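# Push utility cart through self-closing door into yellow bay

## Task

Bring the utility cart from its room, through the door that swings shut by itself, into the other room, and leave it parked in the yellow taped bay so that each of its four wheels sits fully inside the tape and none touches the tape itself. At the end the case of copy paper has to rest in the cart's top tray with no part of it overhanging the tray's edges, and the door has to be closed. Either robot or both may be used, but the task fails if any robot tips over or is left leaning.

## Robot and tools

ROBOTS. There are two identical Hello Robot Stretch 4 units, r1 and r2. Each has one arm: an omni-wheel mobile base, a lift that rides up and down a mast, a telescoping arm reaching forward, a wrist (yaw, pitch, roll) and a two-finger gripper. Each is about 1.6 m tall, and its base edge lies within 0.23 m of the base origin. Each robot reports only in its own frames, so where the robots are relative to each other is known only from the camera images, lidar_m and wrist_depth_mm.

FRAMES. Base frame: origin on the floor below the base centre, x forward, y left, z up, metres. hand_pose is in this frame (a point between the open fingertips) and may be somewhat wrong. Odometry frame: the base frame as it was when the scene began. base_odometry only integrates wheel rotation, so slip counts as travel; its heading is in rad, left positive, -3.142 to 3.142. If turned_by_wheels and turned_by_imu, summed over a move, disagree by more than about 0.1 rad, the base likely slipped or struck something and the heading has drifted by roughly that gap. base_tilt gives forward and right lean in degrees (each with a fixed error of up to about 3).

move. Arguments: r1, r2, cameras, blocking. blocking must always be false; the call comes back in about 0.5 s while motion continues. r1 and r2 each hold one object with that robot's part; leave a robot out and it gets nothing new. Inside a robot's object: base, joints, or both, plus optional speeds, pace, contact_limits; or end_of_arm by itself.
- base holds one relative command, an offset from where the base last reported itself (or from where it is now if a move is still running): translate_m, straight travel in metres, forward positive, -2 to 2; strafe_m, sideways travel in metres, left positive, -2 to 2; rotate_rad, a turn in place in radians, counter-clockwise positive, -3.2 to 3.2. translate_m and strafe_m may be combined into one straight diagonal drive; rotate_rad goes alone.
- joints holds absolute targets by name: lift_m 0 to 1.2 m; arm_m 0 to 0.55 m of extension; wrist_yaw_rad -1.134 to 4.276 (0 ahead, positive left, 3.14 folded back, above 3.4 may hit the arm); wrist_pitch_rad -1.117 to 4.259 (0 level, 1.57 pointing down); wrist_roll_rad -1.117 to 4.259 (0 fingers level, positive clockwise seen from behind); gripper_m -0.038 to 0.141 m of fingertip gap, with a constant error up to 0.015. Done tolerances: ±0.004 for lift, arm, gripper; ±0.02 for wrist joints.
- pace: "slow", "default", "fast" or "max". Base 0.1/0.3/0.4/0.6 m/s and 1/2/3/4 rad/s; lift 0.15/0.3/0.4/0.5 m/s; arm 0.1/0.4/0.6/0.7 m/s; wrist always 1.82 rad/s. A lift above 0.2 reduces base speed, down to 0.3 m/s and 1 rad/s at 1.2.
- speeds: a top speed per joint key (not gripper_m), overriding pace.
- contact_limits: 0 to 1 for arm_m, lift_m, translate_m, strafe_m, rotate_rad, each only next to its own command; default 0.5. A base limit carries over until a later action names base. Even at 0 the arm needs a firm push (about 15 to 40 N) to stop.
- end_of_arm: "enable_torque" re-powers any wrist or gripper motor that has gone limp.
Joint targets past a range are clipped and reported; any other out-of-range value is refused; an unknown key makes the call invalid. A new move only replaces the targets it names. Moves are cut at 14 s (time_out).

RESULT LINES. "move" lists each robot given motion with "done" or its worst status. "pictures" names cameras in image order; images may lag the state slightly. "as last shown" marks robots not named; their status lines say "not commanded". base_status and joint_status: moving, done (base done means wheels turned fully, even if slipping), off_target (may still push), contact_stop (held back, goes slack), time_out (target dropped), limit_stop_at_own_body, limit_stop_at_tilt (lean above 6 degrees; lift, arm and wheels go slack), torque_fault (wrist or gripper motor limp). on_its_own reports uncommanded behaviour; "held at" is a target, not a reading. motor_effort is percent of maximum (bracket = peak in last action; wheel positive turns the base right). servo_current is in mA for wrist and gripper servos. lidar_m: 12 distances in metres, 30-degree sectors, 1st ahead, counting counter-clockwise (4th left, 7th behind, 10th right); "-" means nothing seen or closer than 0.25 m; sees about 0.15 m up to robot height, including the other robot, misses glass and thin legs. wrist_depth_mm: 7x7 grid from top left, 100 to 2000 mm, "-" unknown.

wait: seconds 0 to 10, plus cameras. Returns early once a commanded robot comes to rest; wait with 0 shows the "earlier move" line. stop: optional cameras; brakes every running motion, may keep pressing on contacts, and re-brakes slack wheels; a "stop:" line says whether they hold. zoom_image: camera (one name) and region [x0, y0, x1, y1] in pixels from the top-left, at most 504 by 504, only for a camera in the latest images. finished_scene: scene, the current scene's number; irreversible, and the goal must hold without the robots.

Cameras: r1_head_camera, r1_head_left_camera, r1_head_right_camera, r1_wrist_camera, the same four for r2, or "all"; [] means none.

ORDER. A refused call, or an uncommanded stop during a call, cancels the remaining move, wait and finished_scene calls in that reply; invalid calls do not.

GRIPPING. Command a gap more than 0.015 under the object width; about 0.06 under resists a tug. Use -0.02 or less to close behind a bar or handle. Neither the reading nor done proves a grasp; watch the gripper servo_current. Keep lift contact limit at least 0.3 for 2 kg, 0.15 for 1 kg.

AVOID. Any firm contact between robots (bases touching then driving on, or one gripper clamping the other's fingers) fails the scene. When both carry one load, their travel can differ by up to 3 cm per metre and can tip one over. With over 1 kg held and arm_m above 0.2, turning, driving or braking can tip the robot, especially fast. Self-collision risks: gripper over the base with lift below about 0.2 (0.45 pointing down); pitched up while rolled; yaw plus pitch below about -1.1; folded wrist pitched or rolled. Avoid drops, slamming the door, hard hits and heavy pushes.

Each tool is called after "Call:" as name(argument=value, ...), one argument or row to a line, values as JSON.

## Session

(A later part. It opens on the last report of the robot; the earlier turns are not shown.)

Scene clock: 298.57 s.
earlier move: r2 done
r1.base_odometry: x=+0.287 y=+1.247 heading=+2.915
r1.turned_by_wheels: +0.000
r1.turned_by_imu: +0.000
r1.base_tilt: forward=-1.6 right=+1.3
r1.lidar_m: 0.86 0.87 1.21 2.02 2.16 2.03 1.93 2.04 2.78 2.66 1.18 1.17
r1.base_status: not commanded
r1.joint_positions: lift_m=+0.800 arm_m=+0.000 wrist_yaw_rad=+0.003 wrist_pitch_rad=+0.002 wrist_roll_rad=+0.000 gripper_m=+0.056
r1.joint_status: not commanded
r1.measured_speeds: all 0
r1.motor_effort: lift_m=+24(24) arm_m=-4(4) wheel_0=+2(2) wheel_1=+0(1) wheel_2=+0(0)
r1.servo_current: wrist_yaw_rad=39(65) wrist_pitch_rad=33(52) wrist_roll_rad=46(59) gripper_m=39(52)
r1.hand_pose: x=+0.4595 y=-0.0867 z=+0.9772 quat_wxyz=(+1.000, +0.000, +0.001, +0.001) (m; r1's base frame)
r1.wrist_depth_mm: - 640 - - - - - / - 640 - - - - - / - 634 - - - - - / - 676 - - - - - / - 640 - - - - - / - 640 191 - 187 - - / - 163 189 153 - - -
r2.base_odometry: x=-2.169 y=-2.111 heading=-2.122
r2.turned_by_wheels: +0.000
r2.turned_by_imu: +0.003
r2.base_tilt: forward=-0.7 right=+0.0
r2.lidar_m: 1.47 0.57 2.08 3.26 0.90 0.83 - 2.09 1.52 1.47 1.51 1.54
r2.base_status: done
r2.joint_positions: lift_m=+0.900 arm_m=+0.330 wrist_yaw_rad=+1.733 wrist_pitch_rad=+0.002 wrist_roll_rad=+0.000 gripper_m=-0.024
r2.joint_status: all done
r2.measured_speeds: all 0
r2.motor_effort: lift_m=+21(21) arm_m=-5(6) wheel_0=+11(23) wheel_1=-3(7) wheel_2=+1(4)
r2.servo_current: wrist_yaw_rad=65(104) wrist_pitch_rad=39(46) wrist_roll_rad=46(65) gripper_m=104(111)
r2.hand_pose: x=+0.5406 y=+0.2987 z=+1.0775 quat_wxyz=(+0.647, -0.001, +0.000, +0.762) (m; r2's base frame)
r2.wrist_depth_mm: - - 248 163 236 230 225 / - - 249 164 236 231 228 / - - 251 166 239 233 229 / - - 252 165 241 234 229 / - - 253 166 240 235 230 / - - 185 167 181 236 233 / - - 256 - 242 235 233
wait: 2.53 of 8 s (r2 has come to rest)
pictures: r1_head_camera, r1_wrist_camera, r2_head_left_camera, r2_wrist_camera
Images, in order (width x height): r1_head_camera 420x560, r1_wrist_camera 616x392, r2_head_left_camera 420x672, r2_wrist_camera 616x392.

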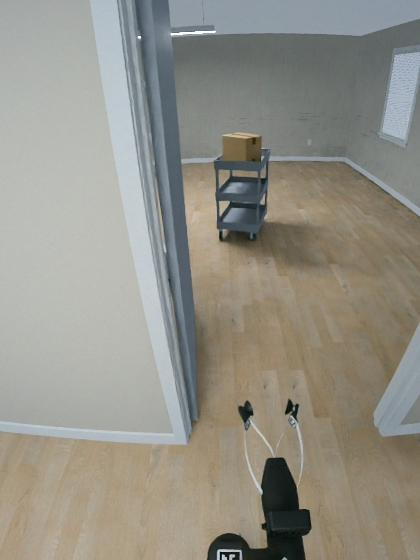

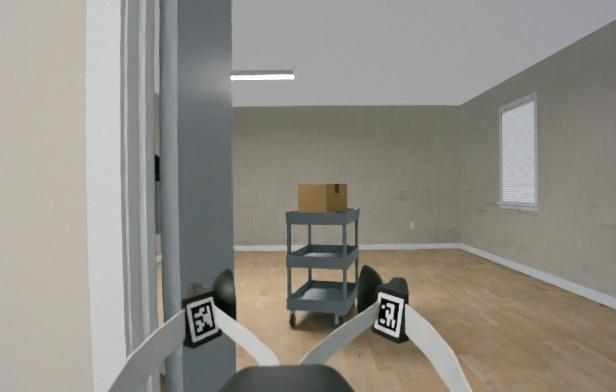

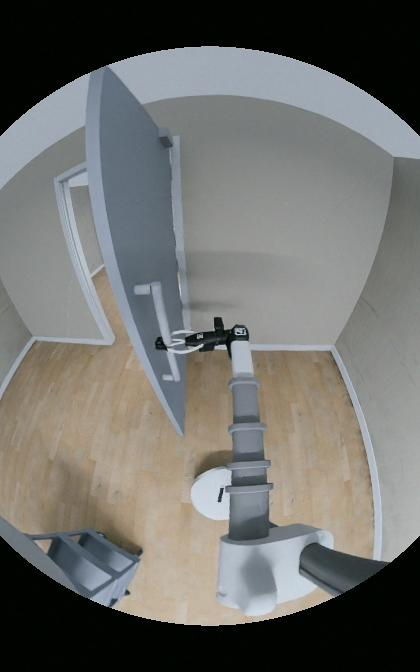

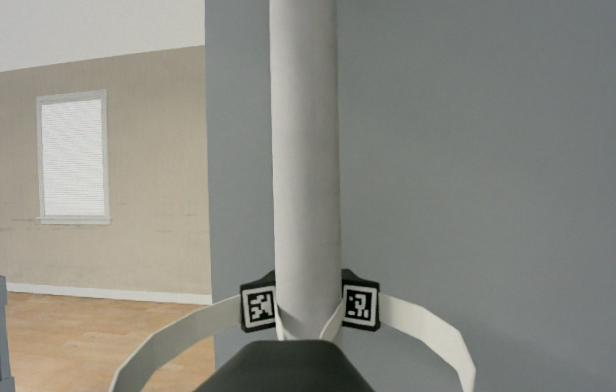

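Call:
move(
  blocking=false,
  r1={"base":{"strafe_m":-0.26}},
  cameras=[],
)

Call:
wait(
  seconds=6,
  cameras=[],
)

Call:
move(
  blocking=false,
  r1={"base":{"translate_m":1.6}},
  cameras=["r1_head_left_camera","r1_head_camera","r1_wrist_camera"],
)

Call:
wait(
  seconds=10,
)

Scene clock: 342.07 s.
move: r1 moving
r1.base_odometry: x=+0.296 y=+1.283 heading=+2.915
r1.turned_by_wheels: +0.000
r1.turned_by_imu: +0.000
r1.base_tilt: forward=-1.6 right=+1.3
r1.lidar_m: 0.89 0.86 1.19 2.06 2.16 2.03 1.92 2.05 2.70 2.62 1.23 1.14
r1.base_status: strafe_m moving
r1.joint_positions: lift_m=+0.800 arm_m=+0.000 wrist_yaw_rad=+0.003 wrist_pitch_rad=+0.002 wrist_roll_rad=+0.000 gripper_m=+0.056
r1.joint_status: not commanded
r1.measured_speeds: translate_m=+0.000 strafe_m=-0.140 rotate_rad=-0.001 lift_m=+0.000 arm_m=+0.000 wrist_yaw_rad=+0.000 wrist_pitch_rad=+0.000 wrist_roll_rad=+0.000
r1.motor_effort: lift_m=+24(24) arm_m=-4(4) wheel_0=+9(10) wheel_1=-7(10) wheel_2=+0(2)
r1.servo_current: wrist_yaw_rad=59(59) wrist_pitch_rad=46(46) wrist_roll_rad=39(65) gripper_m=39(46)
r1.hand_pose: x=+0.4595 y=-0.0867 z=+0.9772 quat_wxyz=(+1.000, +0.000, +0.001, +0.001) (m; r1's base frame)
r1.wrist_depth_mm: - 683 - - - - - / 634 676 - - - - - / 627 676 - - - - - / 627 676 - - - - - / 627 683 - - - - - / 634 683 190 - 187 - - / - 152 189 153 - - -
r2: as last shown
r2.turned_by_imu: +0.000
r2.lidar_m: 1.47 0.55 2.07 3.28 0.90 0.82 - 2.12 1.53 1.47 1.52 1.54
r2.motor_effort: lift_m=+21(21) arm_m=-5(5) wheel_0=+11(11) wheel_1=-3(4) wheel_2=+1(1)
r2.servo_current: wrist_yaw_rad=72(72) wrist_pitch_rad=39(46) wrist_roll_rad=46(65) gripper_m=104(104)
r2.wrist_depth_mm: - - 248 163 236 230 226 / - - 249 164 236 231 227 / - - 251 165 237 233 228 / - - 252 165 241 234 229 / - - 253 166 241 235 230 / - - 185 167 181 236 232 / - - 256 - 242 235 233
pictures: none
No camera images: "cameras" was empty.

Scene clock: 343.77 s.
earlier move: r1 done
r1.base_odometry: x=+0.346 y=+1.501 heading=+2.915
r1.turned_by_wheels: +0.000
r1.turned_by_imu: -0.001
r1.base_tilt: forward=-1.6 right=+1.2
r1.lidar_m: 1.90 0.94 1.22 2.29 2.39 2.03 1.93 2.05 2.52 2.40 1.21 1.01
r1.base_status: done
r1.joint_positions: lift_m=+0.800 arm_m=+0.000 wrist_yaw_rad=+0.003 wrist_pitch_rad=+0.002 wrist_roll_rad=+0.000 gripper_m=+0.056
r1.joint_status: not commanded
r1.measured_speeds: all 0
r1.motor_effort: lift_m=+23(24) arm_m=-4(4) wheel_0=+2(11) wheel_1=+0(10) wheel_2=+0(2)
r1.servo_current: wrist_yaw_rad=33(65) wrist_pitch_rad=46(52) wrist_roll_rad=46(65) gripper_m=46(46)
r1.hand_pose: x=+0.4595 y=-0.0867 z=+0.9772 quat_wxyz=(+1.000, +0.000, +0.001, +0.001) (m; r1's base frame)
r1.wrist_depth_mm: - - - - - - 661 / - - - - - - 676 / - - - - - - 691 / - - - - - - 676 / - - - - - - 683 / - - 194 - 188 - 676 / - 151 - 153 - - 676
r2.base_odometry: x=-2.169 y=-2.111 heading=-2.122
r2.turned_by_wheels: +0.000
r2.turned_by_imu: +0.000
r2.base_tilt: forward=-0.7 right=+0.0
r2.lidar_m: 1.49 0.54 2.12 3.25 0.90 0.83 - 2.11 1.53 1.46 1.53 1.52
r2.base_status: not commanded
r2.joint_positions: lift_m=+0.900 arm_m=+0.330 wrist_yaw_rad=+1.733 wrist_pitch_rad=+0.002 wrist_roll_rad=+0.000 gripper_m=-0.024
r2.joint_status: not commanded
r2.measured_speeds: all 0
r2.motor_effort: lift_m=+21(21) arm_m=-5(5) wheel_0=+11(11) wheel_1=-3(4) wheel_2=+1(2)
r2.servo_current: wrist_yaw_rad=65(78) wrist_pitch_rad=39(46) wrist_roll_rad=39(65) gripper_m=104(104)
r2.hand_pose: x=+0.5406 y=+0.2987 z=+1.0775 quat_wxyz=(+0.647, -0.001, +0.000, +0.762) (m; r2's base frame)
r2.wrist_depth_mm: - - 247 162 236 231 225 / - - 250 164 236 231 227 / - - 250 166 240 232 228 / - - 251 165 240 235 229 / - - 254 166 240 236 230 / - - 186 167 181 236 232 / - - 255 - 243 236 233
wait: 1.70 of 6 s (r1 has come to rest)
pictures: none
No camera images: "cameras" was empty.

Scene clock: 344.27 s.
move: r1 moving
r1.base_odometry: x=+0.315 y=+1.508 heading=+2.915
r1.turned_by_wheels: +0.000
r1.turned_by_imu: +0.000
r1.base_tilt: forward=-1.6 right=+1.2
r1.lidar_m: 1.90 0.92 1.16 2.30 2.39 2.03 1.95 2.06 2.52 2.41 1.18 0.97
r1.base_status: translate_m moving
r1.joint_positions: lift_m=+0.800 arm_m=+0.000 wrist_yaw_rad=+0.003 wrist_pitch_rad=+0.002 wrist_roll_rad=+0.000 gripper_m=+0.056
r1.joint_status: not commanded
r1.measured_speeds: translate_m=+0.121 strafe_m=+0.000 rotate_rad=+0.002 lift_m=+0.000 arm_m=+0.000 wrist_yaw_rad=+0.000 wrist_pitch_rad=+0.000 wrist_roll_rad=+0.000
r1.motor_effort: lift_m=+23(24) arm_m=-4(4) wheel_0=+7(8) wheel_1=+5(7) wheel_2=-7(10)
r1.servo_current: wrist_yaw_rad=65(65) wrist_pitch_rad=46(52) wrist_roll_rad=46(52) gripper_m=39(46)
r1.hand_pose: x=+0.4595 y=-0.0867 z=+0.9772 quat_wxyz=(+1.000, +0.000, +0.001, +0.001) (m; r1's base frame)
r1.wrist_depth_mm: - - - - - - 668 / - - - - - - 668 / - - - - - - 676 / - - - - - - 676 / - - - - - - 676 / - - 193 - 187 - 676 / - 151 - 153 - - 676
r2: as last shown
r2.base_tilt: forward=-0.6 right=+0.0
r2.lidar_m: 1.47 0.55 2.09 3.29 0.87 0.85 - 2.11 1.55 1.46 1.52 1.56
r2.servo_current: wrist_yaw_rad=78(78) wrist_pitch_rad=39(46) wrist_roll_rad=39(59) gripper_m=104(111)
r2.wrist_depth_mm: - - 247 163 236 231 225 / - - 249 164 236 231 228 / - - 251 166 239 232 228 / - - 253 165 240 234 229 / - - 254 166 242 235 230 / - - 185 167 181 236 232 / - - 255 - 241 235 234
pictures: r1_head_camera, r1_head_left_camera, r1_wrist_camera
Images, in order (width x height): r1_head_camera 420x560, r1_head_left_camera 420x672, r1_wrist_camera 616x392.

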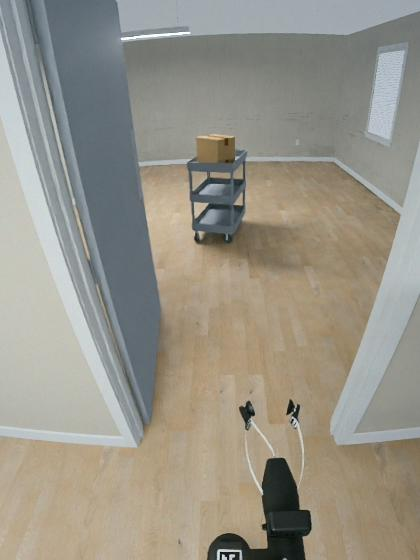

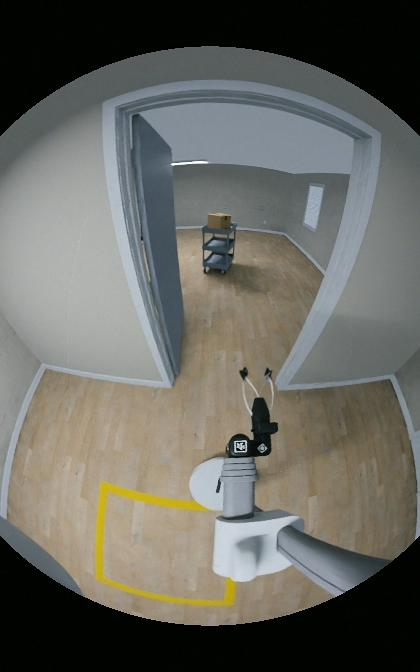

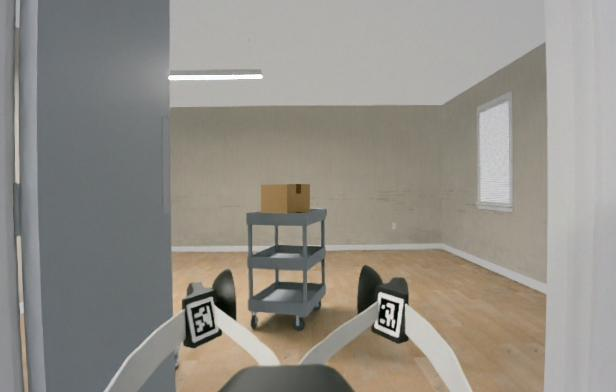

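Scene clock: 350.60 s.
earlier move: r1 done
r1.base_odometry: x=-1.214 y=+1.859 heading=+2.916
r1.turned_by_wheels: +0.000
r1.turned_by_imu: +0.000
r1.base_tilt: forward=-1.6 right=+1.2
r1.lidar_m: 1.39 0.98 0.47 0.43 0.42 0.59 3.62 0.81 0.84 2.36 2.52 3.46
r1.base_status: done
r1.joint_positions: lift_m=+0.800 arm_m=+0.000 wrist_yaw_rad=+0.003 wrist_pitch_rad=+0.002 wrist_roll_rad=+0.000 gripper_m=+0.056
r1.joint_status: not commanded
r1.measured_speeds: all 0
r1.motor_effort: lift_m=+23(24) arm_m=-4(4) wheel_0=+2(9) wheel_1=+0(7) wheel_2=+2(11)
r1.servo_current: wrist_yaw_rad=39(78) wrist_pitch_rad=46(52) wrist_roll_rad=33(78) gripper_m=39(52)
r1.hand_pose: x=+0.4595 y=-0.0867 z=+0.9772 quat_wxyz=(+1.000, +0.000, +0.001, +0.001) (m; r1's base frame)
r1.wrist_depth_mm: - - - - - - - / - - - - - - - / - - - - - - - / - - - 1366 - - - / - - 1499 1397 - - - / - - 194 1808 188 - - / - - 1308 137 - - -
r2.base_odometry: x=-2.169 y=-2.111 heading=-2.122
r2.turned_by_wheels: +0.000
r2.turned_by_imu: +0.001
r2.base_tilt: forward=-0.6 right=+0.1
r2.lidar_m: 1.47 0.53 0.97 3.29 0.90 0.84 - 2.10 1.53 1.46 1.52 1.55
r2.base_status: not commanded
r2.joint_positions: lift_m=+0.900 arm_m=+0.330 wrist_yaw_rad=+1.733 wrist_pitch_rad=+0.002 wrist_roll_rad=+0.000 gripper_m=-0.024
r2.joint_status: not commanded
r2.measured_speeds: all 0
r2.motor_effort: lift_m=+21(21) arm_m=-5(6) wheel_0=+11(11) wheel_1=-4(4) wheel_2=+1(2)
r2.servo_current: wrist_yaw_rad=72(85) wrist_pitch_rad=46(46) wrist_roll_rad=52(65) gripper_m=104(111)
r2.hand_pose: x=+0.5406 y=+0.2987 z=+1.0775 quat_wxyz=(+0.647, -0.001, +0.000, +0.762) (m; r2's base frame)
r2.wrist_depth_mm: - - 247 163 236 230 224 / - - 250 165 237 231 228 / - - 251 166 238 233 229 / - - 252 165 239 234 229 / - - 253 166 241 236 230 / - - 185 167 181 236 231 / - - 257 - 243 236 233
wait: 6.33 of 10 s (r1 has come to rest)
pictures: r1_head_camera, r1_head_left_camera, r1_head_right_camera, r1_wrist_camera, r2_head_camera, r2_head_left_camera, r2_head_right_camera, r2_wrist_camera
Images, in order (width x height): r1_head_camera 420x560, r1_head_left_camera 420x672, r1_head_right_camera 420x672, r1_wrist_camera 616x392, r2_head_camera 420x560, r2_head_left_camera 420x672, r2_head_right_camera 420x672, r2_wrist_camera 616x392.

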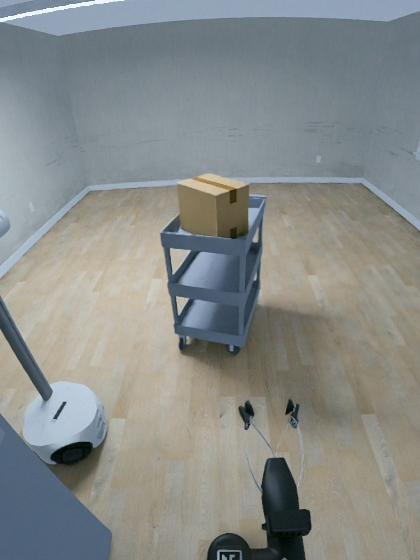

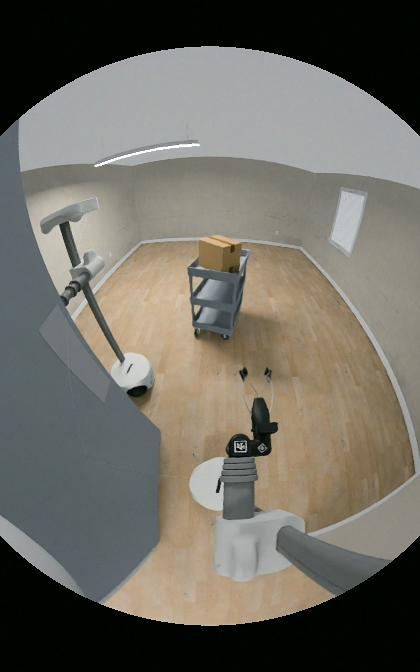

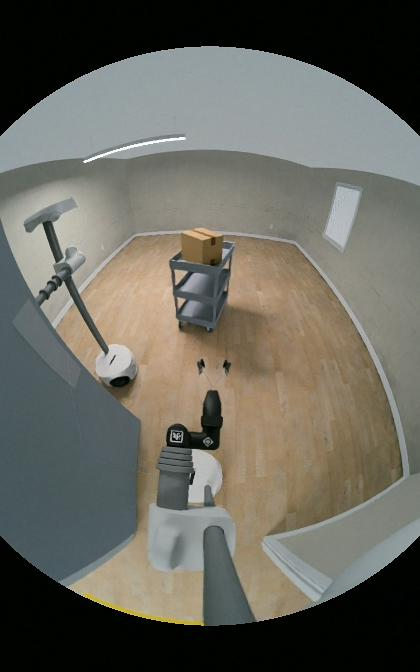

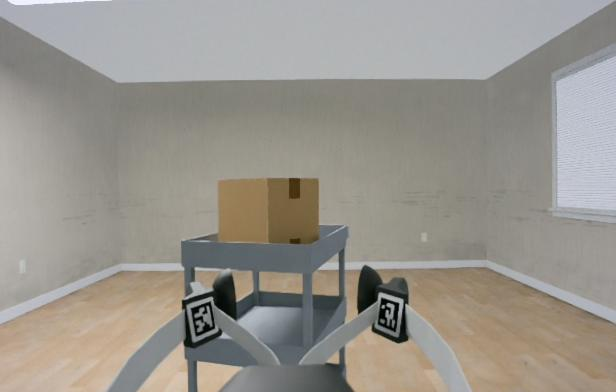

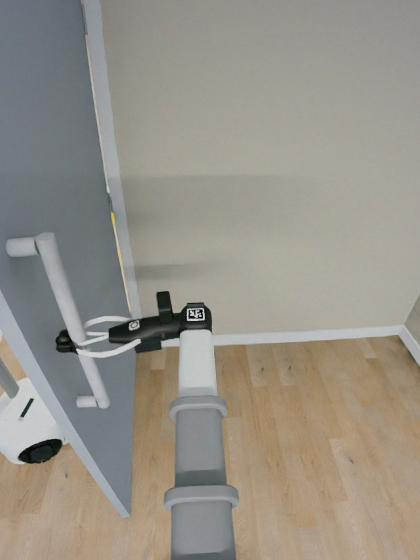

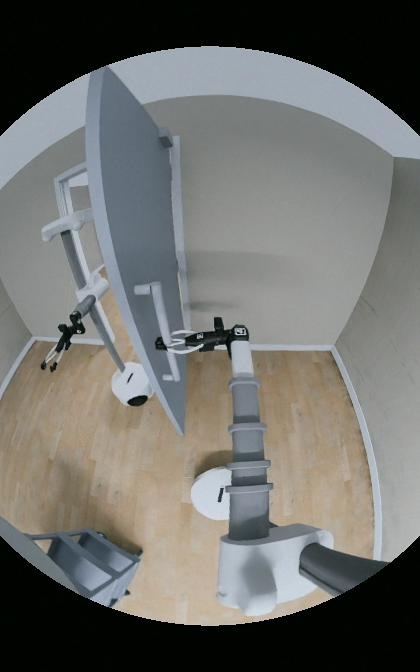

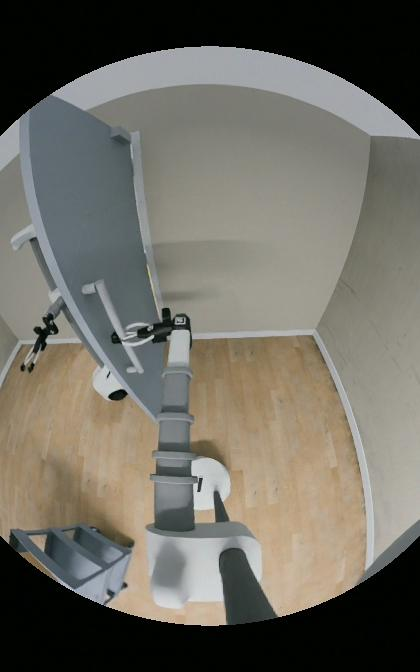

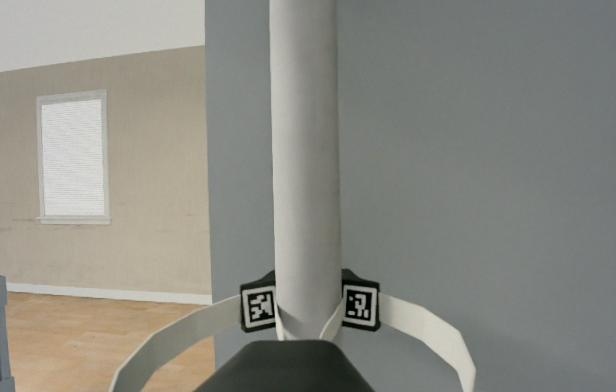

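Call:
zoom_image(
  camera="r1_head_camera",
  region=[140, 160, 290, 370],
)

Call:
zoom_image(
  camera="r2_head_right_camera",
  region=[0, 500, 150, 630],
)

Scaled by 2.400 from the camera's 420x560 image, which has a finer 600x800 frame.

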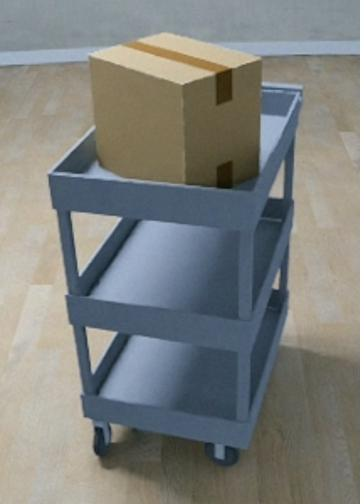

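Scaled by 3.360 from the camera's 420x672 image, which has a finer 600x960 frame.

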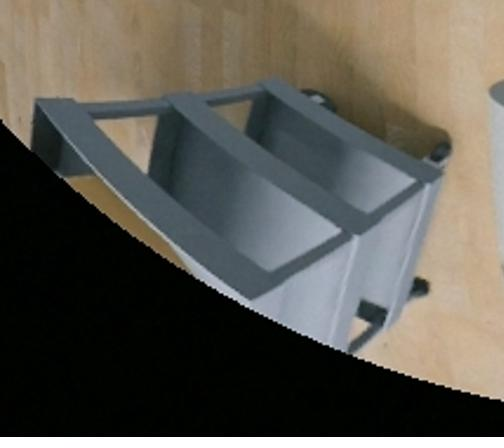

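Call:
move(
  blocking=false,
  r1={"base":{"strafe_m":-0.85}},
  cameras=[],
)

Call:
wait(
  seconds=8,
  cameras=[],
)

Call:
move(
  blocking=false,
  r1={"base":{"translate_m":1.9}},
  cameras=["r1_wrist_camera","r1_head_left_camera"],
)

Call:
wait(
  seconds=10,
  cameras=["r1_head_left_camera","r1_head_right_camera","r1_head_camera"],
)

Scene clock: 380.67 s.
move: r1 moving
r1.base_odometry: x=-1.205 y=+1.894 heading=+2.916
r1.turned_by_wheels: +0.000
r1.turned_by_imu: +0.000
r1.base_tilt: forward=-1.6 right=+1.3
r1.lidar_m: 1.42 1.01 0.51 0.48 0.46 0.65 3.61 0.77 0.86 2.35 2.46 3.38
r1.base_status: strafe_m moving
r1.joint_positions: lift_m=+0.800 arm_m=+0.000 wrist_yaw_rad=+0.003 wrist_pitch_rad=+0.002 wrist_roll_rad=+0.000 gripper_m=+0.056
r1.joint_status: not commanded
r1.measured_speeds: translate_m=+0.001 strafe_m=-0.140 rotate_rad=-0.006 lift_m=+0.000 arm_m=+0.000 wrist_yaw_rad=+0.000 wrist_pitch_rad=+0.000 wrist_roll_rad=+0.000
r1.motor_effort: lift_m=+23(24) arm_m=-4(4) wheel_0=+8(11) wheel_1=-9(9) wheel_2=+0(1)
r1.servo_current: wrist_yaw_rad=46(65) wrist_pitch_rad=52(52) wrist_roll_rad=39(59) gripper_m=39(52)
r1.hand_pose: x=+0.4595 y=-0.0867 z=+0.9772 quat_wxyz=(+1.000, +0.000, +0.001, +0.001) (m; r1's base frame)
r1.wrist_depth_mm: - - - - - - - / - - - - - - - / - - - - - - - / - - - - - - - / - - 1464 1397 - - - / - - 194 1863 188 - - / - - 1366 143 - - -
r2: as last shown
r2.turned_by_imu: +0.000
r2.base_tilt: forward=-0.7 right=+0.0
r2.lidar_m: 1.46 0.56 1.01 3.28 0.92 0.86 - 2.11 1.53 1.47 1.55 1.55
r2.motor_effort: lift_m=+21(21) arm_m=-5(5) wheel_0=+10(11) wheel_1=-3(4) wheel_2=+1(1)
r2.servo_current: wrist_yaw_rad=59(78) wrist_pitch_rad=46(46) wrist_roll_rad=52(52) gripper_m=104(111)
r2.wrist_depth_mm: - - 249 163 236 232 226 / - - 251 164 236 232 228 / - - 251 165 238 233 229 / - - 251 164 240 234 230 / - - 254 166 241 236 231 / - - 185 167 180 236 233 / - - 255 - 243 235 233
pictures: none
No camera images: "cameras" was empty.

Scene clock: 384.33 s.
earlier move: r1 done
r1.base_odometry: x=-1.023 y=+2.688 heading=+2.916
r1.turned_by_wheels: +0.000
r1.turned_by_imu: -0.004
r1.base_tilt: forward=-1.6 right=+1.3
r1.lidar_m: 5.20 1.58 1.37 1.28 1.32 0.61 0.56 0.60 0.87 1.55 1.61 2.23
r1.base_status: done
r1.joint_positions: lift_m=+0.800 arm_m=+0.000 wrist_yaw_rad=+0.003 wrist_pitch_rad=+0.002 wrist_roll_rad=+0.000 gripper_m=+0.056
r1.joint_status: not commanded
r1.measured_speeds: all 0
r1.motor_effort: lift_m=+23(24) arm_m=-4(4) wheel_0=+1(13) wheel_1=-1(11) wheel_2=+0(2)
r1.servo_current: wrist_yaw_rad=65(78) wrist_pitch_rad=39(52) wrist_roll_rad=52(65) gripper_m=39(52)
r1.hand_pose: x=+0.4595 y=-0.0867 z=+0.9772 quat_wxyz=(+1.000, +0.000, +0.001, +0.001) (m; r1's base frame)
r1.wrist_depth_mm: - - - - - - - / - - - - - - - / - - - - - - - / 1308 - - - - - - / 1336 - - - - - - / - - 193 - 187 - - / - 1464 - 153 - - -
r2.base_odometry: x=-2.169 y=-2.111 heading=-2.122
r2.turned_by_wheels: +0.000
r2.turned_by_imu: +0.001
r2.base_tilt: forward=-0.7 right=+0.1
r2.lidar_m: 1.47 0.58 1.69 1.79 0.91 0.81 - 2.11 1.53 1.46 1.54 1.57
r2.base_status: not commanded
r2.joint_positions: lift_m=+0.900 arm_m=+0.330 wrist_yaw_rad=+1.733 wrist_pitch_rad=+0.002 wrist_roll_rad=+0.000 gripper_m=-0.024
r2.joint_status: not commanded
r2.measured_speeds: all 0
r2.motor_effort: lift_m=+21(21) arm_m=-5(6) wheel_0=+11(11) wheel_1=-3(4) wheel_2=+1(2)
r2.servo_current: wrist_yaw_rad=65(85) wrist_pitch_rad=46(46) wrist_roll_rad=59(59) gripper_m=104(111)
r2.hand_pose: x=+0.5406 y=+0.2987 z=+1.0775 quat_wxyz=(+0.647, -0.001, +0.000, +0.762) (m; r2's base frame)
r2.wrist_depth_mm: - - 248 163 236 230 226 / - - 250 164 236 230 228 / - - 250 166 239 231 229 / - - 252 164 239 234 229 / - - 253 166 241 236 232 / - - 185 167 181 236 233 / - - 254 - 243 235 234
wait: 3.67 of 8 s (r1 has come to rest)
pictures: none
No camera images: "cameras" was empty.

Scene clock: 384.83 s.
move: r1 moving
r1.base_odometry: x=-1.054 y=+2.695 heading=+2.916
r1.turned_by_wheels: +0.000
r1.turned_by_imu: +0.000
r1.base_tilt: forward=-1.6 right=+1.3
r1.lidar_m: 5.16 1.57 1.38 1.28 1.30 0.60 0.60 0.63 0.89 1.57 1.63 2.23
r1.base_status: translate_m moving
r1.joint_positions: lift_m=+0.800 arm_m=+0.000 wrist_yaw_rad=+0.003 wrist_pitch_rad=+0.002 wrist_roll_rad=+0.000 gripper_m=+0.056
r1.joint_status: not commanded
r1.measured_speeds: translate_m=+0.121 strafe_m=-0.001 rotate_rad=-0.002 lift_m=+0.000 arm_m=+0.000 wrist_yaw_rad=+0.000 wrist_pitch_rad=+0.000 wrist_roll_rad=+0.000
r1.motor_effort: lift_m=+23(24) arm_m=-4(4) wheel_0=+7(7) wheel_1=+6(6) wheel_2=-9(9)
r1.servo_current: wrist_yaw_rad=39(72) wrist_pitch_rad=39(46) wrist_roll_rad=52(52) gripper_m=46(52)
r1.hand_pose: x=+0.4595 y=-0.0867 z=+0.9772 quat_wxyz=(+1.000, +0.000, +0.001, +0.001) (m; r1's base frame)
r1.wrist_depth_mm: - - - - - - - / - - - - - - - / - - - - - - - / 1308 - - - - - - / 1336 - - - - - - / - - 193 - 188 - - / - 1397 - 154 - - -
r2: as last shown
r2.turned_by_imu: +0.000
r2.base_tilt: forward=-0.6 right=+0.0
r2.lidar_m: 1.48 0.55 1.70 1.80 0.87 0.83 - 2.11 1.55 1.46 1.52 1.54
r2.motor_effort: lift_m=+21(21) arm_m=-5(5) wheel_0=+11(11) wheel_1=-3(4) wheel_2=+1(1)
r2.servo_current: wrist_yaw_rad=65(85) wrist_pitch_rad=39(39) wrist_roll_rad=46(59) gripper_m=104(104)
r2.wrist_depth_mm: - - 247 162 236 230 226 / - - 249 165 236 231 227 / - - 250 166 238 233 229 / - - 252 165 239 233 230 / - - 254 166 241 235 230 / - - 185 167 181 236 233 / - - 255 - 241 236 234
pictures: r1_head_left_camera, r1_wrist_camera
Images, in order (width x height): r1_head_left_camera 420x672, r1_wrist_camera 616x392.

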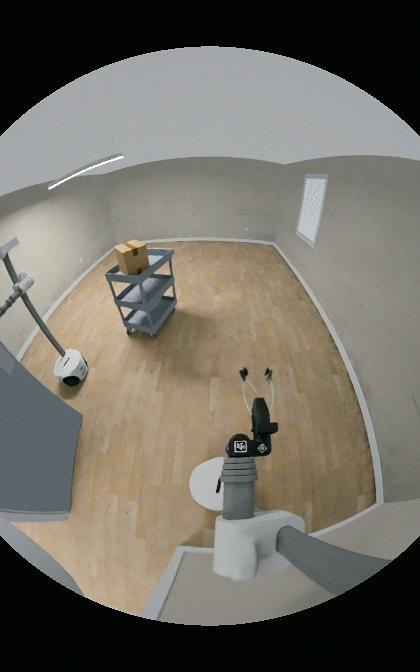

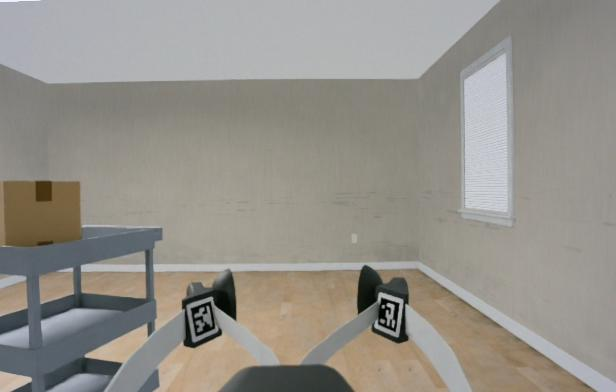

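Scene clock: 392.17 s.
earlier move: r1 done
r1.base_odometry: x=-2.875 y=+3.113 heading=+2.916
r1.turned_by_wheels: +0.000
r1.turned_by_imu: +0.000
r1.base_tilt: forward=-1.6 right=+1.3
r1.lidar_m: 3.30 3.43 0.56 0.57 0.68 1.98 2.47 2.28 1.61 1.54 1.63 2.19
r1.base_status: done
r1.joint_positions: lift_m=+0.800 arm_m=+0.000 wrist_yaw_rad=+0.003 wrist_pitch_rad=+0.002 wrist_roll_rad=+0.000 gripper_m=+0.056
r1.joint_status: not commanded
r1.measured_speeds: all 0
r1.motor_effort: lift_m=+23(24) arm_m=-4(4) wheel_0=+3(9) wheel_1=+2(8) wheel_2=+1(10)
r1.servo_current: wrist_yaw_rad=39(72) wrist_pitch_rad=39(52) wrist_roll_rad=52(65) gripper_m=39(52)
r1.hand_pose: x=+0.4595 y=-0.0867 z=+0.9772 quat_wxyz=(+1.000, +0.000, +0.001, +0.001) (m; r1's base frame)
r1.wrist_depth_mm: - - - - - - - / - - - - - - - / - - - - - - - / - - - - - - - / - - - - - - - / - - 193 - 187 - - / - - - 153 - - -
r2.base_odometry: x=-2.169 y=-2.111 heading=-2.122
r2.turned_by_wheels: +0.000
r2.turned_by_imu: +0.001
r2.base_tilt: forward=-0.6 right=+0.0
r2.lidar_m: 1.47 0.57 2.11 3.28 0.92 0.84 - 2.10 1.55 1.45 1.50 1.53
r2.base_status: not commanded
r2.joint_positions: lift_m=+0.900 arm_m=+0.330 wrist_yaw_rad=+1.733 wrist_pitch_rad=+0.002 wrist_roll_rad=+0.000 gripper_m=-0.024
r2.joint_status: not commanded
r2.measured_speeds: all 0
r2.motor_effort: lift_m=+21(21) arm_m=-5(6) wheel_0=+11(12) wheel_1=-3(4) wheel_2=+1(2)
r2.servo_current: wrist_yaw_rad=59(85) wrist_pitch_rad=39(46) wrist_roll_rad=46(65) gripper_m=98(111)
r2.hand_pose: x=+0.5406 y=+0.2987 z=+1.0775 quat_wxyz=(+0.647, -0.001, +0.000, +0.762) (m; r2's base frame)
r2.wrist_depth_mm: - - 248 163 236 231 226 / - - 250 164 237 231 227 / - - 251 165 237 232 229 / - - 252 165 240 235 229 / - - 254 165 241 235 229 / - - 185 167 180 236 232 / - 1921 256 - 242 235 234
wait: 7.33 of 10 s (r1 has come to rest)
pictures: r1_head_camera, r1_head_left_camera, r1_head_right_camera
Images, in order (width x height): r1_head_camera 420x560, r1_head_left_camera 420x672, r1_head_right_camera 420x672.

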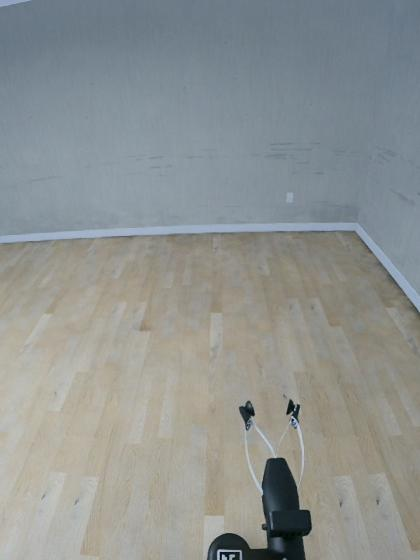

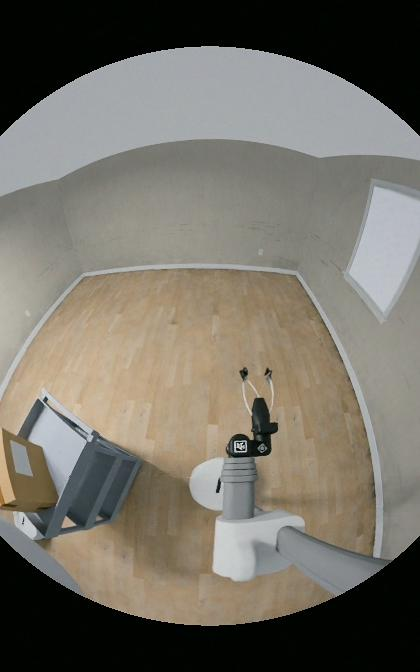

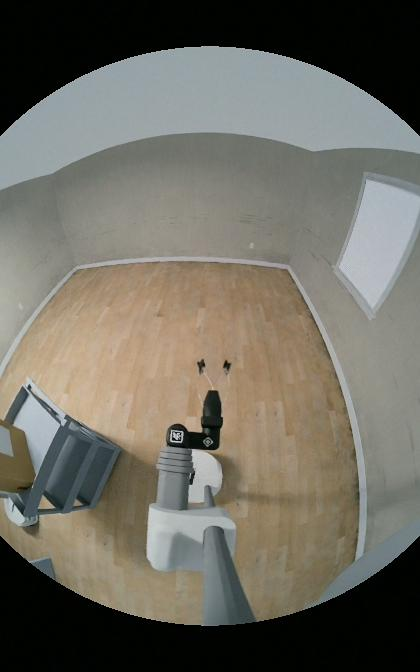

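Call:
move(
  blocking=false,
  r1={"base":{"translate_m":1.5,"strafe_m":0.3}},
  cameras=[],
)

Call:
wait(
  seconds=9,
  cameras=[],
)

Call:
move(
  blocking=false,
  r1={"base":{"rotate_rad":2.81}},
  cameras=[],
)

Call:
wait(
  seconds=9,
  cameras=["r1_head_left_camera","r1_wrist_camera","r1_head_camera"],
)

Scene clock: 398.37 s.
move: r1 moving
r1.base_odometry: x=-2.907 y=+3.114 heading=+2.916
r1.turned_by_wheels: +0.000
r1.turned_by_imu: +0.000
r1.base_tilt: forward=-1.6 right=+1.3
r1.lidar_m: 3.26 3.41 0.62 0.55 0.66 1.99 2.49 2.25 1.64 1.57 1.60 2.19
r1.base_status: translate_m moving; strafe_m moving
r1.joint_positions: lift_m=+0.800 arm_m=+0.000 wrist_yaw_rad=+0.003 wrist_pitch_rad=+0.002 wrist_roll_rad=+0.000 gripper_m=+0.056
r1.joint_status: not commanded
r1.measured_speeds: translate_m=+0.122 strafe_m=+0.025 rotate_rad=-0.004 lift_m=+0.000 arm_m=+0.000 wrist_yaw_rad=+0.000 wrist_pitch_rad=+0.000 wrist_roll_rad=+0.000
r1.motor_effort: lift_m=+23(24) arm_m=-4(4) wheel_0=+3(7) wheel_1=+8(9) wheel_2=-8(8)
r1.servo_current: wrist_yaw_rad=46(65) wrist_pitch_rad=46(46) wrist_roll_rad=52(59) gripper_m=46(46)
r1.hand_pose: x=+0.4595 y=-0.0867 z=+0.9772 quat_wxyz=(+1.000, +0.000, +0.001, +0.001) (m; r1's base frame)
r1.wrist_depth_mm: - - - - - - - / - - - - - - - / - - - - - - - / - - - - - - - / - - - - - - - / - - 193 - 188 - - / - - - 154 - - -
r2: as last shown
r2.turned_by_imu: +0.000
r2.base_tilt: forward=-0.7 right=+0.1
r2.lidar_m: 1.49 0.54 2.13 3.28 0.88 0.83 - 2.12 1.56 1.47 1.54 1.53
r2.motor_effort: lift_m=+21(21) arm_m=-5(6) wheel_0=+10(11) wheel_1=-3(4) wheel_2=+1(1)
r2.servo_current: wrist_yaw_rad=59(85) wrist_pitch_rad=39(39) wrist_roll_rad=39(59) gripper_m=98(104)
r2.wrist_depth_mm: - - 248 163 236 231 226 / - - 250 164 236 230 226 / - - 250 166 239 231 229 / - - 252 165 240 234 229 / - - 253 166 241 236 230 / - - 186 167 180 235 233 / - 1983 256 - 242 236 233
pictures: none
No camera images: "cameras" was empty.

Scene clock: 404.43 s.
earlier move: r1 done
r1.base_odometry: x=-4.404 y=+3.155 heading=+2.916
r1.turned_by_wheels: +0.000
r1.turned_by_imu: +0.002
r1.base_tilt: forward=-1.6 right=+1.3
r1.lidar_m: 1.81 1.88 2.58 2.86 2.97 1.29 1.32 2.70 1.97 1.82 1.92 1.89
r1.base_status: done
r1.joint_positions: lift_m=+0.800 arm_m=+0.000 wrist_yaw_rad=+0.003 wrist_pitch_rad=+0.002 wrist_roll_rad=+0.000 gripper_m=+0.056
r1.joint_status: not commanded
r1.measured_speeds: all 0
r1.motor_effort: lift_m=+23(24) arm_m=-4(4) wheel_0=+1(7) wheel_1=+2(9) wheel_2=+0(11)
r1.servo_current: wrist_yaw_rad=65(65) wrist_pitch_rad=39(52) wrist_roll_rad=39(72) gripper_m=39(52)
r1.hand_pose: x=+0.4595 y=-0.0867 z=+0.9772 quat_wxyz=(+1.000, +0.000, +0.001, +0.001) (m; r1's base frame)
r1.wrist_depth_mm: - - - - - - - / - - - - - - - / - - - - - - - / - - - - - - - / - - - - - - - / - - 190 - 187 - - / - 140 - 136 - - -
r2.base_odometry: x=-2.169 y=-2.111 heading=-2.122
r2.turned_by_wheels: +0.000
r2.turned_by_imu: +0.001
r2.base_tilt: forward=-0.6 right=+0.0
r2.lidar_m: 1.47 0.54 2.13 3.29 0.89 0.84 - 2.09 1.55 1.44 1.53 1.57
r2.base_status: not commanded
r2.joint_positions: lift_m=+0.900 arm_m=+0.330 wrist_yaw_rad=+1.733 wrist_pitch_rad=+0.002 wrist_roll_rad=+0.000 gripper_m=-0.024
r2.joint_status: not commanded
r2.measured_speeds: all 0
r2.motor_effort: lift_m=+21(21) arm_m=-5(6) wheel_0=+11(11) wheel_1=-3(4) wheel_2=+1(2)
r2.servo_current: wrist_yaw_rad=65(85) wrist_pitch_rad=39(46) wrist_roll_rad=46(65) gripper_m=104(111)
r2.hand_pose: x=+0.5406 y=+0.2987 z=+1.0775 quat_wxyz=(+0.647, -0.001, +0.000, +0.762) (m; r2's base frame)
r2.wrist_depth_mm: - - 248 163 236 231 226 / - - 250 164 236 232 227 / - - 250 166 238 234 229 / - - 252 165 240 234 229 / - - 253 166 241 236 231 / - - 185 167 181 236 232 / - - 255 - 242 236 234
wait: 6.07 of 9 s (r1 has come to rest)
pictures: none
No camera images: "cameras" was empty.

Scene clock: 404.93 s.
move: r1 moving
r1.base_odometry: x=-4.404 y=+3.155 heading=-3.115
r1.turned_by_wheels: +0.252
r1.turned_by_imu: +0.253
r1.base_tilt: forward=-1.5 right=+1.3
r1.lidar_m: 1.81 2.09 2.85 2.87 1.35 1.31 3.88 2.18 1.82 1.80 2.15 1.82
r1.base_status: rotate_rad moving
r1.joint_positions: lift_m=+0.800 arm_m=+0.000 wrist_yaw_rad=+0.002 wrist_pitch_rad=+0.002 wrist_roll_rad=+0.000 gripper_m=+0.056
r1.joint_status: not commanded
r1.measured_speeds: translate_m=+0.001 strafe_m=+0.000 rotate_rad=+0.974 lift_m=+0.000 arm_m=+0.000 wrist_yaw_rad=+0.000 wrist_pitch_rad=+0.000 wrist_roll_rad=+0.000
r1.motor_effort: lift_m=+23(24) arm_m=-4(4) wheel_0=-8(9) wheel_1=-6(8) wheel_2=-7(7)
r1.servo_current: wrist_yaw_rad=52(78) wrist_pitch_rad=39(46) wrist_roll_rad=39(59) gripper_m=39(46)
r1.hand_pose: x=+0.4595 y=-0.0868 z=+0.9772 quat_wxyz=(+1.000, +0.000, +0.001, +0.001) (m; r1's base frame)
r1.wrist_depth_mm: - - - - - - - / - - - - - - - / - - - - - - - / - - - - - - - / - - - - - - - / - - 190 - 187 - - / - 141 - 137 - - -
r2: as last shown
r2.turned_by_imu: +0.000
r2.base_tilt: forward=-0.7 right=+0.0
r2.lidar_m: 1.45 0.54 2.12 3.28 0.90 0.85 - 2.13 1.54 1.44 1.53 1.56
r2.motor_effort: lift_m=+21(21) arm_m=-5(5) wheel_0=+11(11) wheel_1=-3(4) wheel_2=+1(2)
r2.servo_current: wrist_yaw_rad=72(91) wrist_pitch_rad=39(39) wrist_roll_rad=46(52) gripper_m=104(104)
r2.wrist_depth_mm: - - 247 163 236 230 226 / - - 249 164 236 230 227 / - - 250 166 240 233 228 / - - 252 165 240 235 229 / - - 253 166 241 235 230 / - - 185 167 181 236 233 / - - 256 - 243 235 234
pictures: none
No camera images: "cameras" was empty.

Scene clock: 407.13 s.
earlier move: r1 done
r1.base_odometry: x=-4.404 y=+3.155 heading=-0.557
r1.turned_by_wheels: +2.558
r1.turned_by_imu: +2.572
r1.base_tilt: forward=-1.6 right=+1.3
r1.lidar_m: 1.30 3.92 2.26 1.82 1.82 2.06 1.84 1.83 2.05 2.91 2.86 3.18
r1.base_status: done
r1.joint_positions: lift_m=+0.800 arm_m=+0.000 wrist_yaw_rad=+0.002 wrist_pitch_rad=+0.002 wrist_roll_rad=+0.000 gripper_m=+0.056
r1.joint_status: not commanded
r1.measured_speeds: all 0
r1.motor_effort: lift_m=+23(24) arm_m=-4(4) wheel_0=-2(11) wheel_1=-2(9) wheel_2=+1(8)
r1.servo_current: wrist_yaw_rad=65(78) wrist_pitch_rad=46(52) wrist_roll_rad=46(65) gripper_m=39(46)
r1.hand_pose: x=+0.4595 y=-0.0868 z=+0.9772 quat_wxyz=(+1.000, +0.000, +0.001, +0.001) (m; r1's base frame)
r1.wrist_depth_mm: - - - - - - - / - - - - - - - / - - - - - - - / - - - 1430 - - - / - - - 1464 - - - / - - 193 - 187 - - / - - 1118 137 - - -
r2.base_odometry: x=-2.169 y=-2.111 heading=-2.122
r2.turned_by_wheels: +0.000
r2.turned_by_imu: +0.000
r2.base_tilt: forward=-0.7 right=+0.1
r2.lidar_m: 1.46 0.56 2.07 3.28 0.88 0.84 - 2.13 1.54 1.47 1.52 1.55
r2.base_status: not commanded
r2.joint_positions: lift_m=+0.900 arm_m=+0.330 wrist_yaw_rad=+1.733 wrist_pitch_rad=+0.002 wrist_roll_rad=+0.000 gripper_m=-0.024
r2.joint_status: not commanded
r2.measured_speeds: all 0
r2.motor_effort: lift_m=+21(21) arm_m=-5(5) wheel_0=+11(12) wheel_1=-3(4) wheel_2=+1(2)
r2.servo_current: wrist_yaw_rad=72(91) wrist_pitch_rad=39(46) wrist_roll_rad=59(65) gripper_m=104(111)
r2.hand_pose: x=+0.5406 y=+0.2987 z=+1.0775 quat_wxyz=(+0.647, -0.001, +0.000, +0.762) (m; r2's base frame)
r2.wrist_depth_mm: - - 248 163 236 230 226 / - - 249 164 237 231 227 / - - 250 166 238 233 229 / - - 252 165 240 233 230 / - - 253 166 242 236 230 / - - 185 167 181 236 233 / - - 256 - 242 234 234
wait: 2.20 of 9 s (r1 has come to rest)
pictures: r1_head_camera, r1_head_left_camera, r1_wrist_camera
Images, in order (width x height): r1_head_camera 420x560, r1_head_left_camera 420x672, r1_wrist_camera 616x392.

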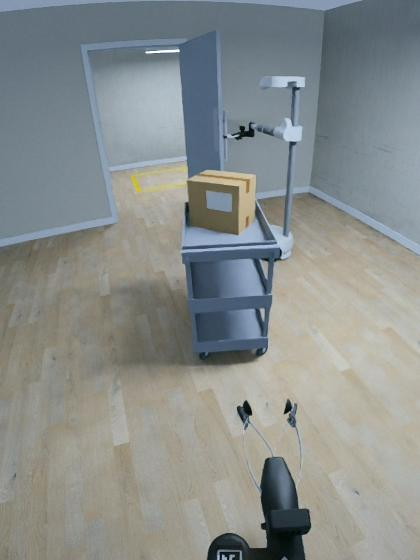

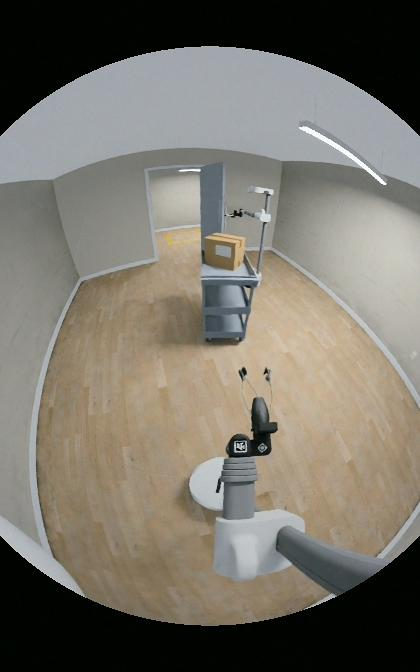

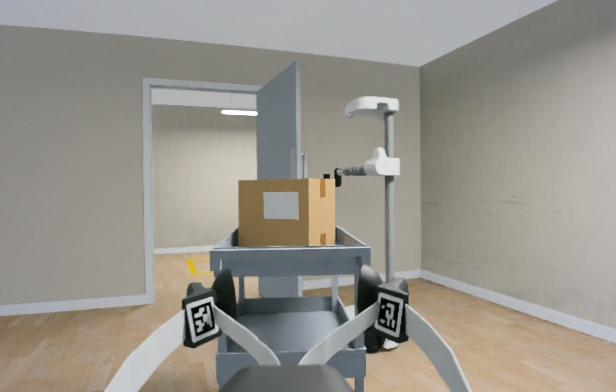

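Call:
zoom_image(
  camera="r1_head_camera",
  region=[165, 160, 305, 370],
)

Scaled by 2.400 from the camera's 420x560 image, which has a finer 600x800 frame.

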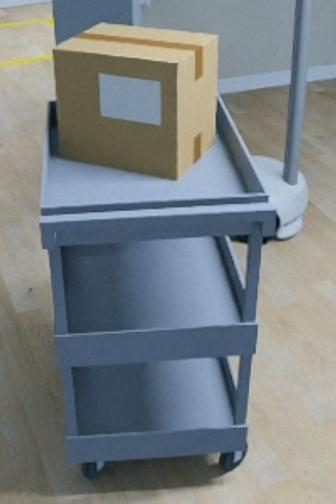

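Call:
move(
  blocking=false,
  r1={"base":{"translate_m":0.6,"strafe_m":-0.12},"joints":{"lift_m":0.66,"gripper_m":-0.01}},
  cameras=[],
)

Call:
wait(
  seconds=9,
  cameras=["r1_head_left_camera","r1_wrist_camera","r1_head_camera"],
)

Call:
zoom_image(
  camera="r1_head_camera",
  region=[130, 180, 300, 440],
)

Scene clock: 458.70 s.
move: r1 moving
r1.base_odometry: x=-4.381 y=+3.133 heading=-0.557
r1.turned_by_wheels: +0.000
r1.turned_by_imu: +0.000
r1.base_tilt: forward=-1.6 right=+1.3
r1.lidar_m: 1.27 3.90 2.30 1.84 1.83 2.07 1.86 1.87 2.09 2.90 2.83 3.17
r1.base_status: translate_m moving; strafe_m moving
r1.joint_positions: lift_m=+0.763 arm_m=+0.000 wrist_yaw_rad=+0.002 wrist_pitch_rad=+0.002 wrist_roll_rad=+0.000 gripper_m=+0.037
r1.joint_status: lift_m moving; gripper_m moving
r1.measured_speeds: translate_m=+0.121 strafe_m=-0.025 rotate_rad=-0.003 lift_m=-0.146 arm_m=+0.000 wrist_yaw_rad=+0.000 wrist_pitch_rad=+0.000 wrist_roll_rad=+0.000
r1.motor_effort: lift_m=+12(22) arm_m=-4(4) wheel_0=+7(9) wheel_1=+5(6) wheel_2=-10(10)
r1.servo_current: wrist_yaw_rad=59(72) wrist_pitch_rad=46(52) wrist_roll_rad=72(72) gripper_m=111(111)
r1.hand_pose: x=+0.4595 y=-0.0868 z=+0.9402 quat_wxyz=(+1.000, +0.000, +0.001, +0.001) (m; r1's base frame)
r1.wrist_depth_mm: - - - - - - - / - - - - - - - / - - - - - - - / - - - 1397 - - - / - - - 1537 - - - / - - 195 1708 187 - - / - - 189 138 1160 - -
r2: as last shown
r2.base_tilt: forward=-0.7 right=+0.0
r2.lidar_m: 1.47 0.55 2.09 3.28 0.87 0.83 - 2.14 1.53 1.46 1.55 1.56
r2.motor_effort: lift_m=+21(21) arm_m=-5(5) wheel_0=+11(11) wheel_1=-4(4) wheel_2=+1(2)
r2.servo_current: wrist_yaw_rad=72(78) wrist_pitch_rad=39(46) wrist_roll_rad=52(52) gripper_m=98(104)
r2.wrist_depth_mm: - - 247 163 237 231 226 / - - 250 164 238 231 227 / - - 249 166 238 232 228 / - - 253 165 240 233 229 / - - 254 166 241 234 230 / - - 186 167 181 236 232 / - - 256 - 243 234 234
pictures: none
No camera images: "cameras" was empty.

Scene clock: 461.70 s.
earlier move: r1 done
r1.base_odometry: x=-3.958 y=+2.736 heading=-0.557
r1.turned_by_wheels: +0.000
r1.turned_by_imu: +0.000
r1.base_tilt: forward=-1.6 right=+1.3
r1.lidar_m: 0.71 0.75 2.67 2.17 2.14 2.42 2.37 2.35 2.62 2.58 2.57 2.84
r1.base_status: done
r1.joint_positions: lift_m=+0.660 arm_m=+0.000 wrist_yaw_rad=+0.002 wrist_pitch_rad=+0.002 wrist_roll_rad=+0.000 gripper_m=-0.009
r1.joint_status: all done
r1.measured_speeds: all 0
r1.motor_effort: lift_m=+13(22) arm_m=-4(4) wheel_0=+3(9) wheel_1=+2(7) wheel_2=+2(10)
r1.servo_current: wrist_yaw_rad=59(72) wrist_pitch_rad=46(52) wrist_roll_rad=52(72) gripper_m=52(124)
r1.hand_pose: x=+0.4595 y=-0.0868 z=+0.8381 quat_wxyz=(+1.000, +0.000, +0.001, +0.001) (m; r1's base frame)
r1.wrist_depth_mm: - - - - - - - / - - - - - - - / - - 820 - - - - / - 946 831 976 - - - / 559 569 - 580 - - - / - - 1160 195 - - - / 1921 768 163 135 152 1921 -
r2.base_odometry: x=-2.169 y=-2.111 heading=-2.122
r2.turned_by_wheels: +0.000
r2.turned_by_imu: +0.000
r2.base_tilt: forward=-0.7 right=+0.0
r2.lidar_m: 1.47 0.57 2.07 3.26 0.89 0.83 - 2.09 1.53 1.47 1.51 1.57
r2.base_status: not commanded
r2.joint_positions: lift_m=+0.900 arm_m=+0.330 wrist_yaw_rad=+1.733 wrist_pitch_rad=+0.002 wrist_roll_rad=+0.000 gripper_m=-0.024
r2.joint_status: not commanded
r2.measured_speeds: all 0
r2.motor_effort: lift_m=+21(21) arm_m=-5(6) wheel_0=+11(11) wheel_1=-3(4) wheel_2=+1(2)
r2.servo_current: wrist_yaw_rad=65(85) wrist_pitch_rad=46(46) wrist_roll_rad=59(65) gripper_m=104(111)
r2.hand_pose: x=+0.5406 y=+0.2987 z=+1.0775 quat_wxyz=(+0.647, -0.001, +0.000, +0.762) (m; r2's base frame)
r2.wrist_depth_mm: - - 248 163 236 230 225 / - - 248 165 236 231 227 / - - 251 165 238 232 229 / - - 253 165 239 234 229 / - - 255 166 241 236 231 / - - 185 167 181 236 232 / - - 256 - 242 235 234
wait: 3.00 of 9 s (r1 has come to rest)
pictures: r1_head_camera, r1_head_left_camera, r1_wrist_camera
Images, in order (width x height): r1_head_camera 420x560, r1_head_left_camera 420x672, r1_wrist_camera 616x392.

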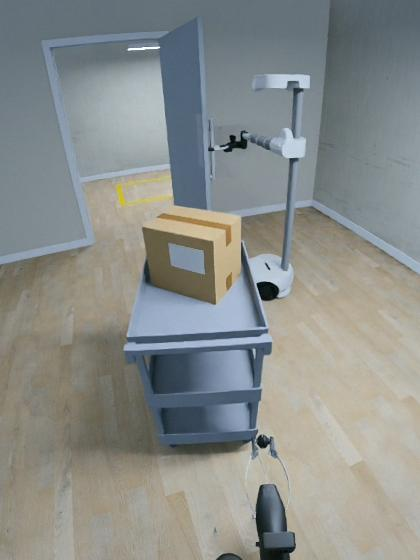

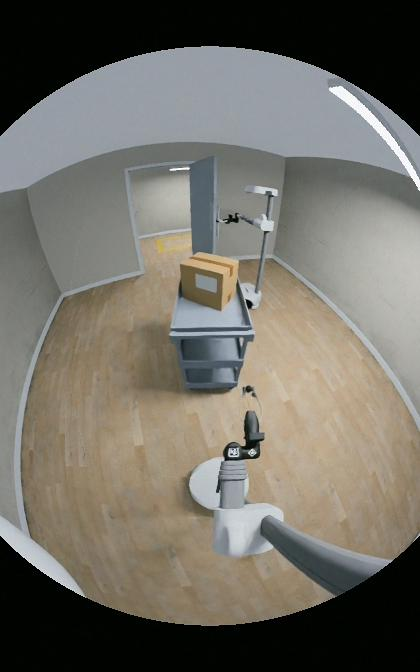

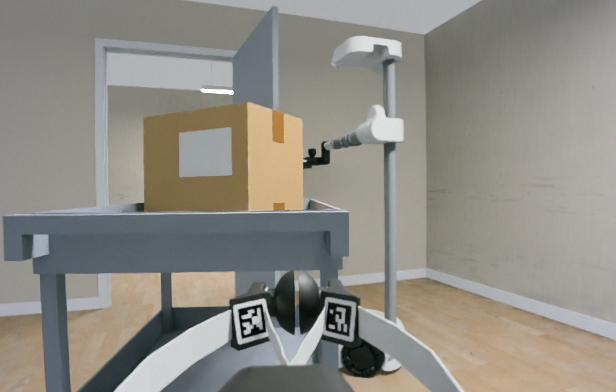

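Scaled by 1.938 from the camera's 420x560 image, which has a finer 600x800 frame.

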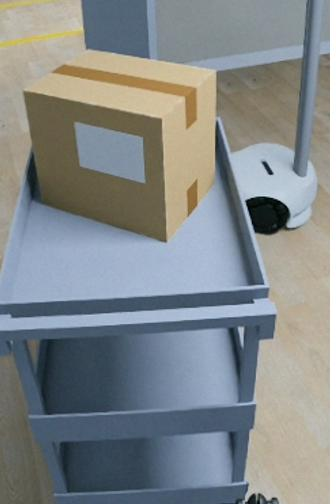

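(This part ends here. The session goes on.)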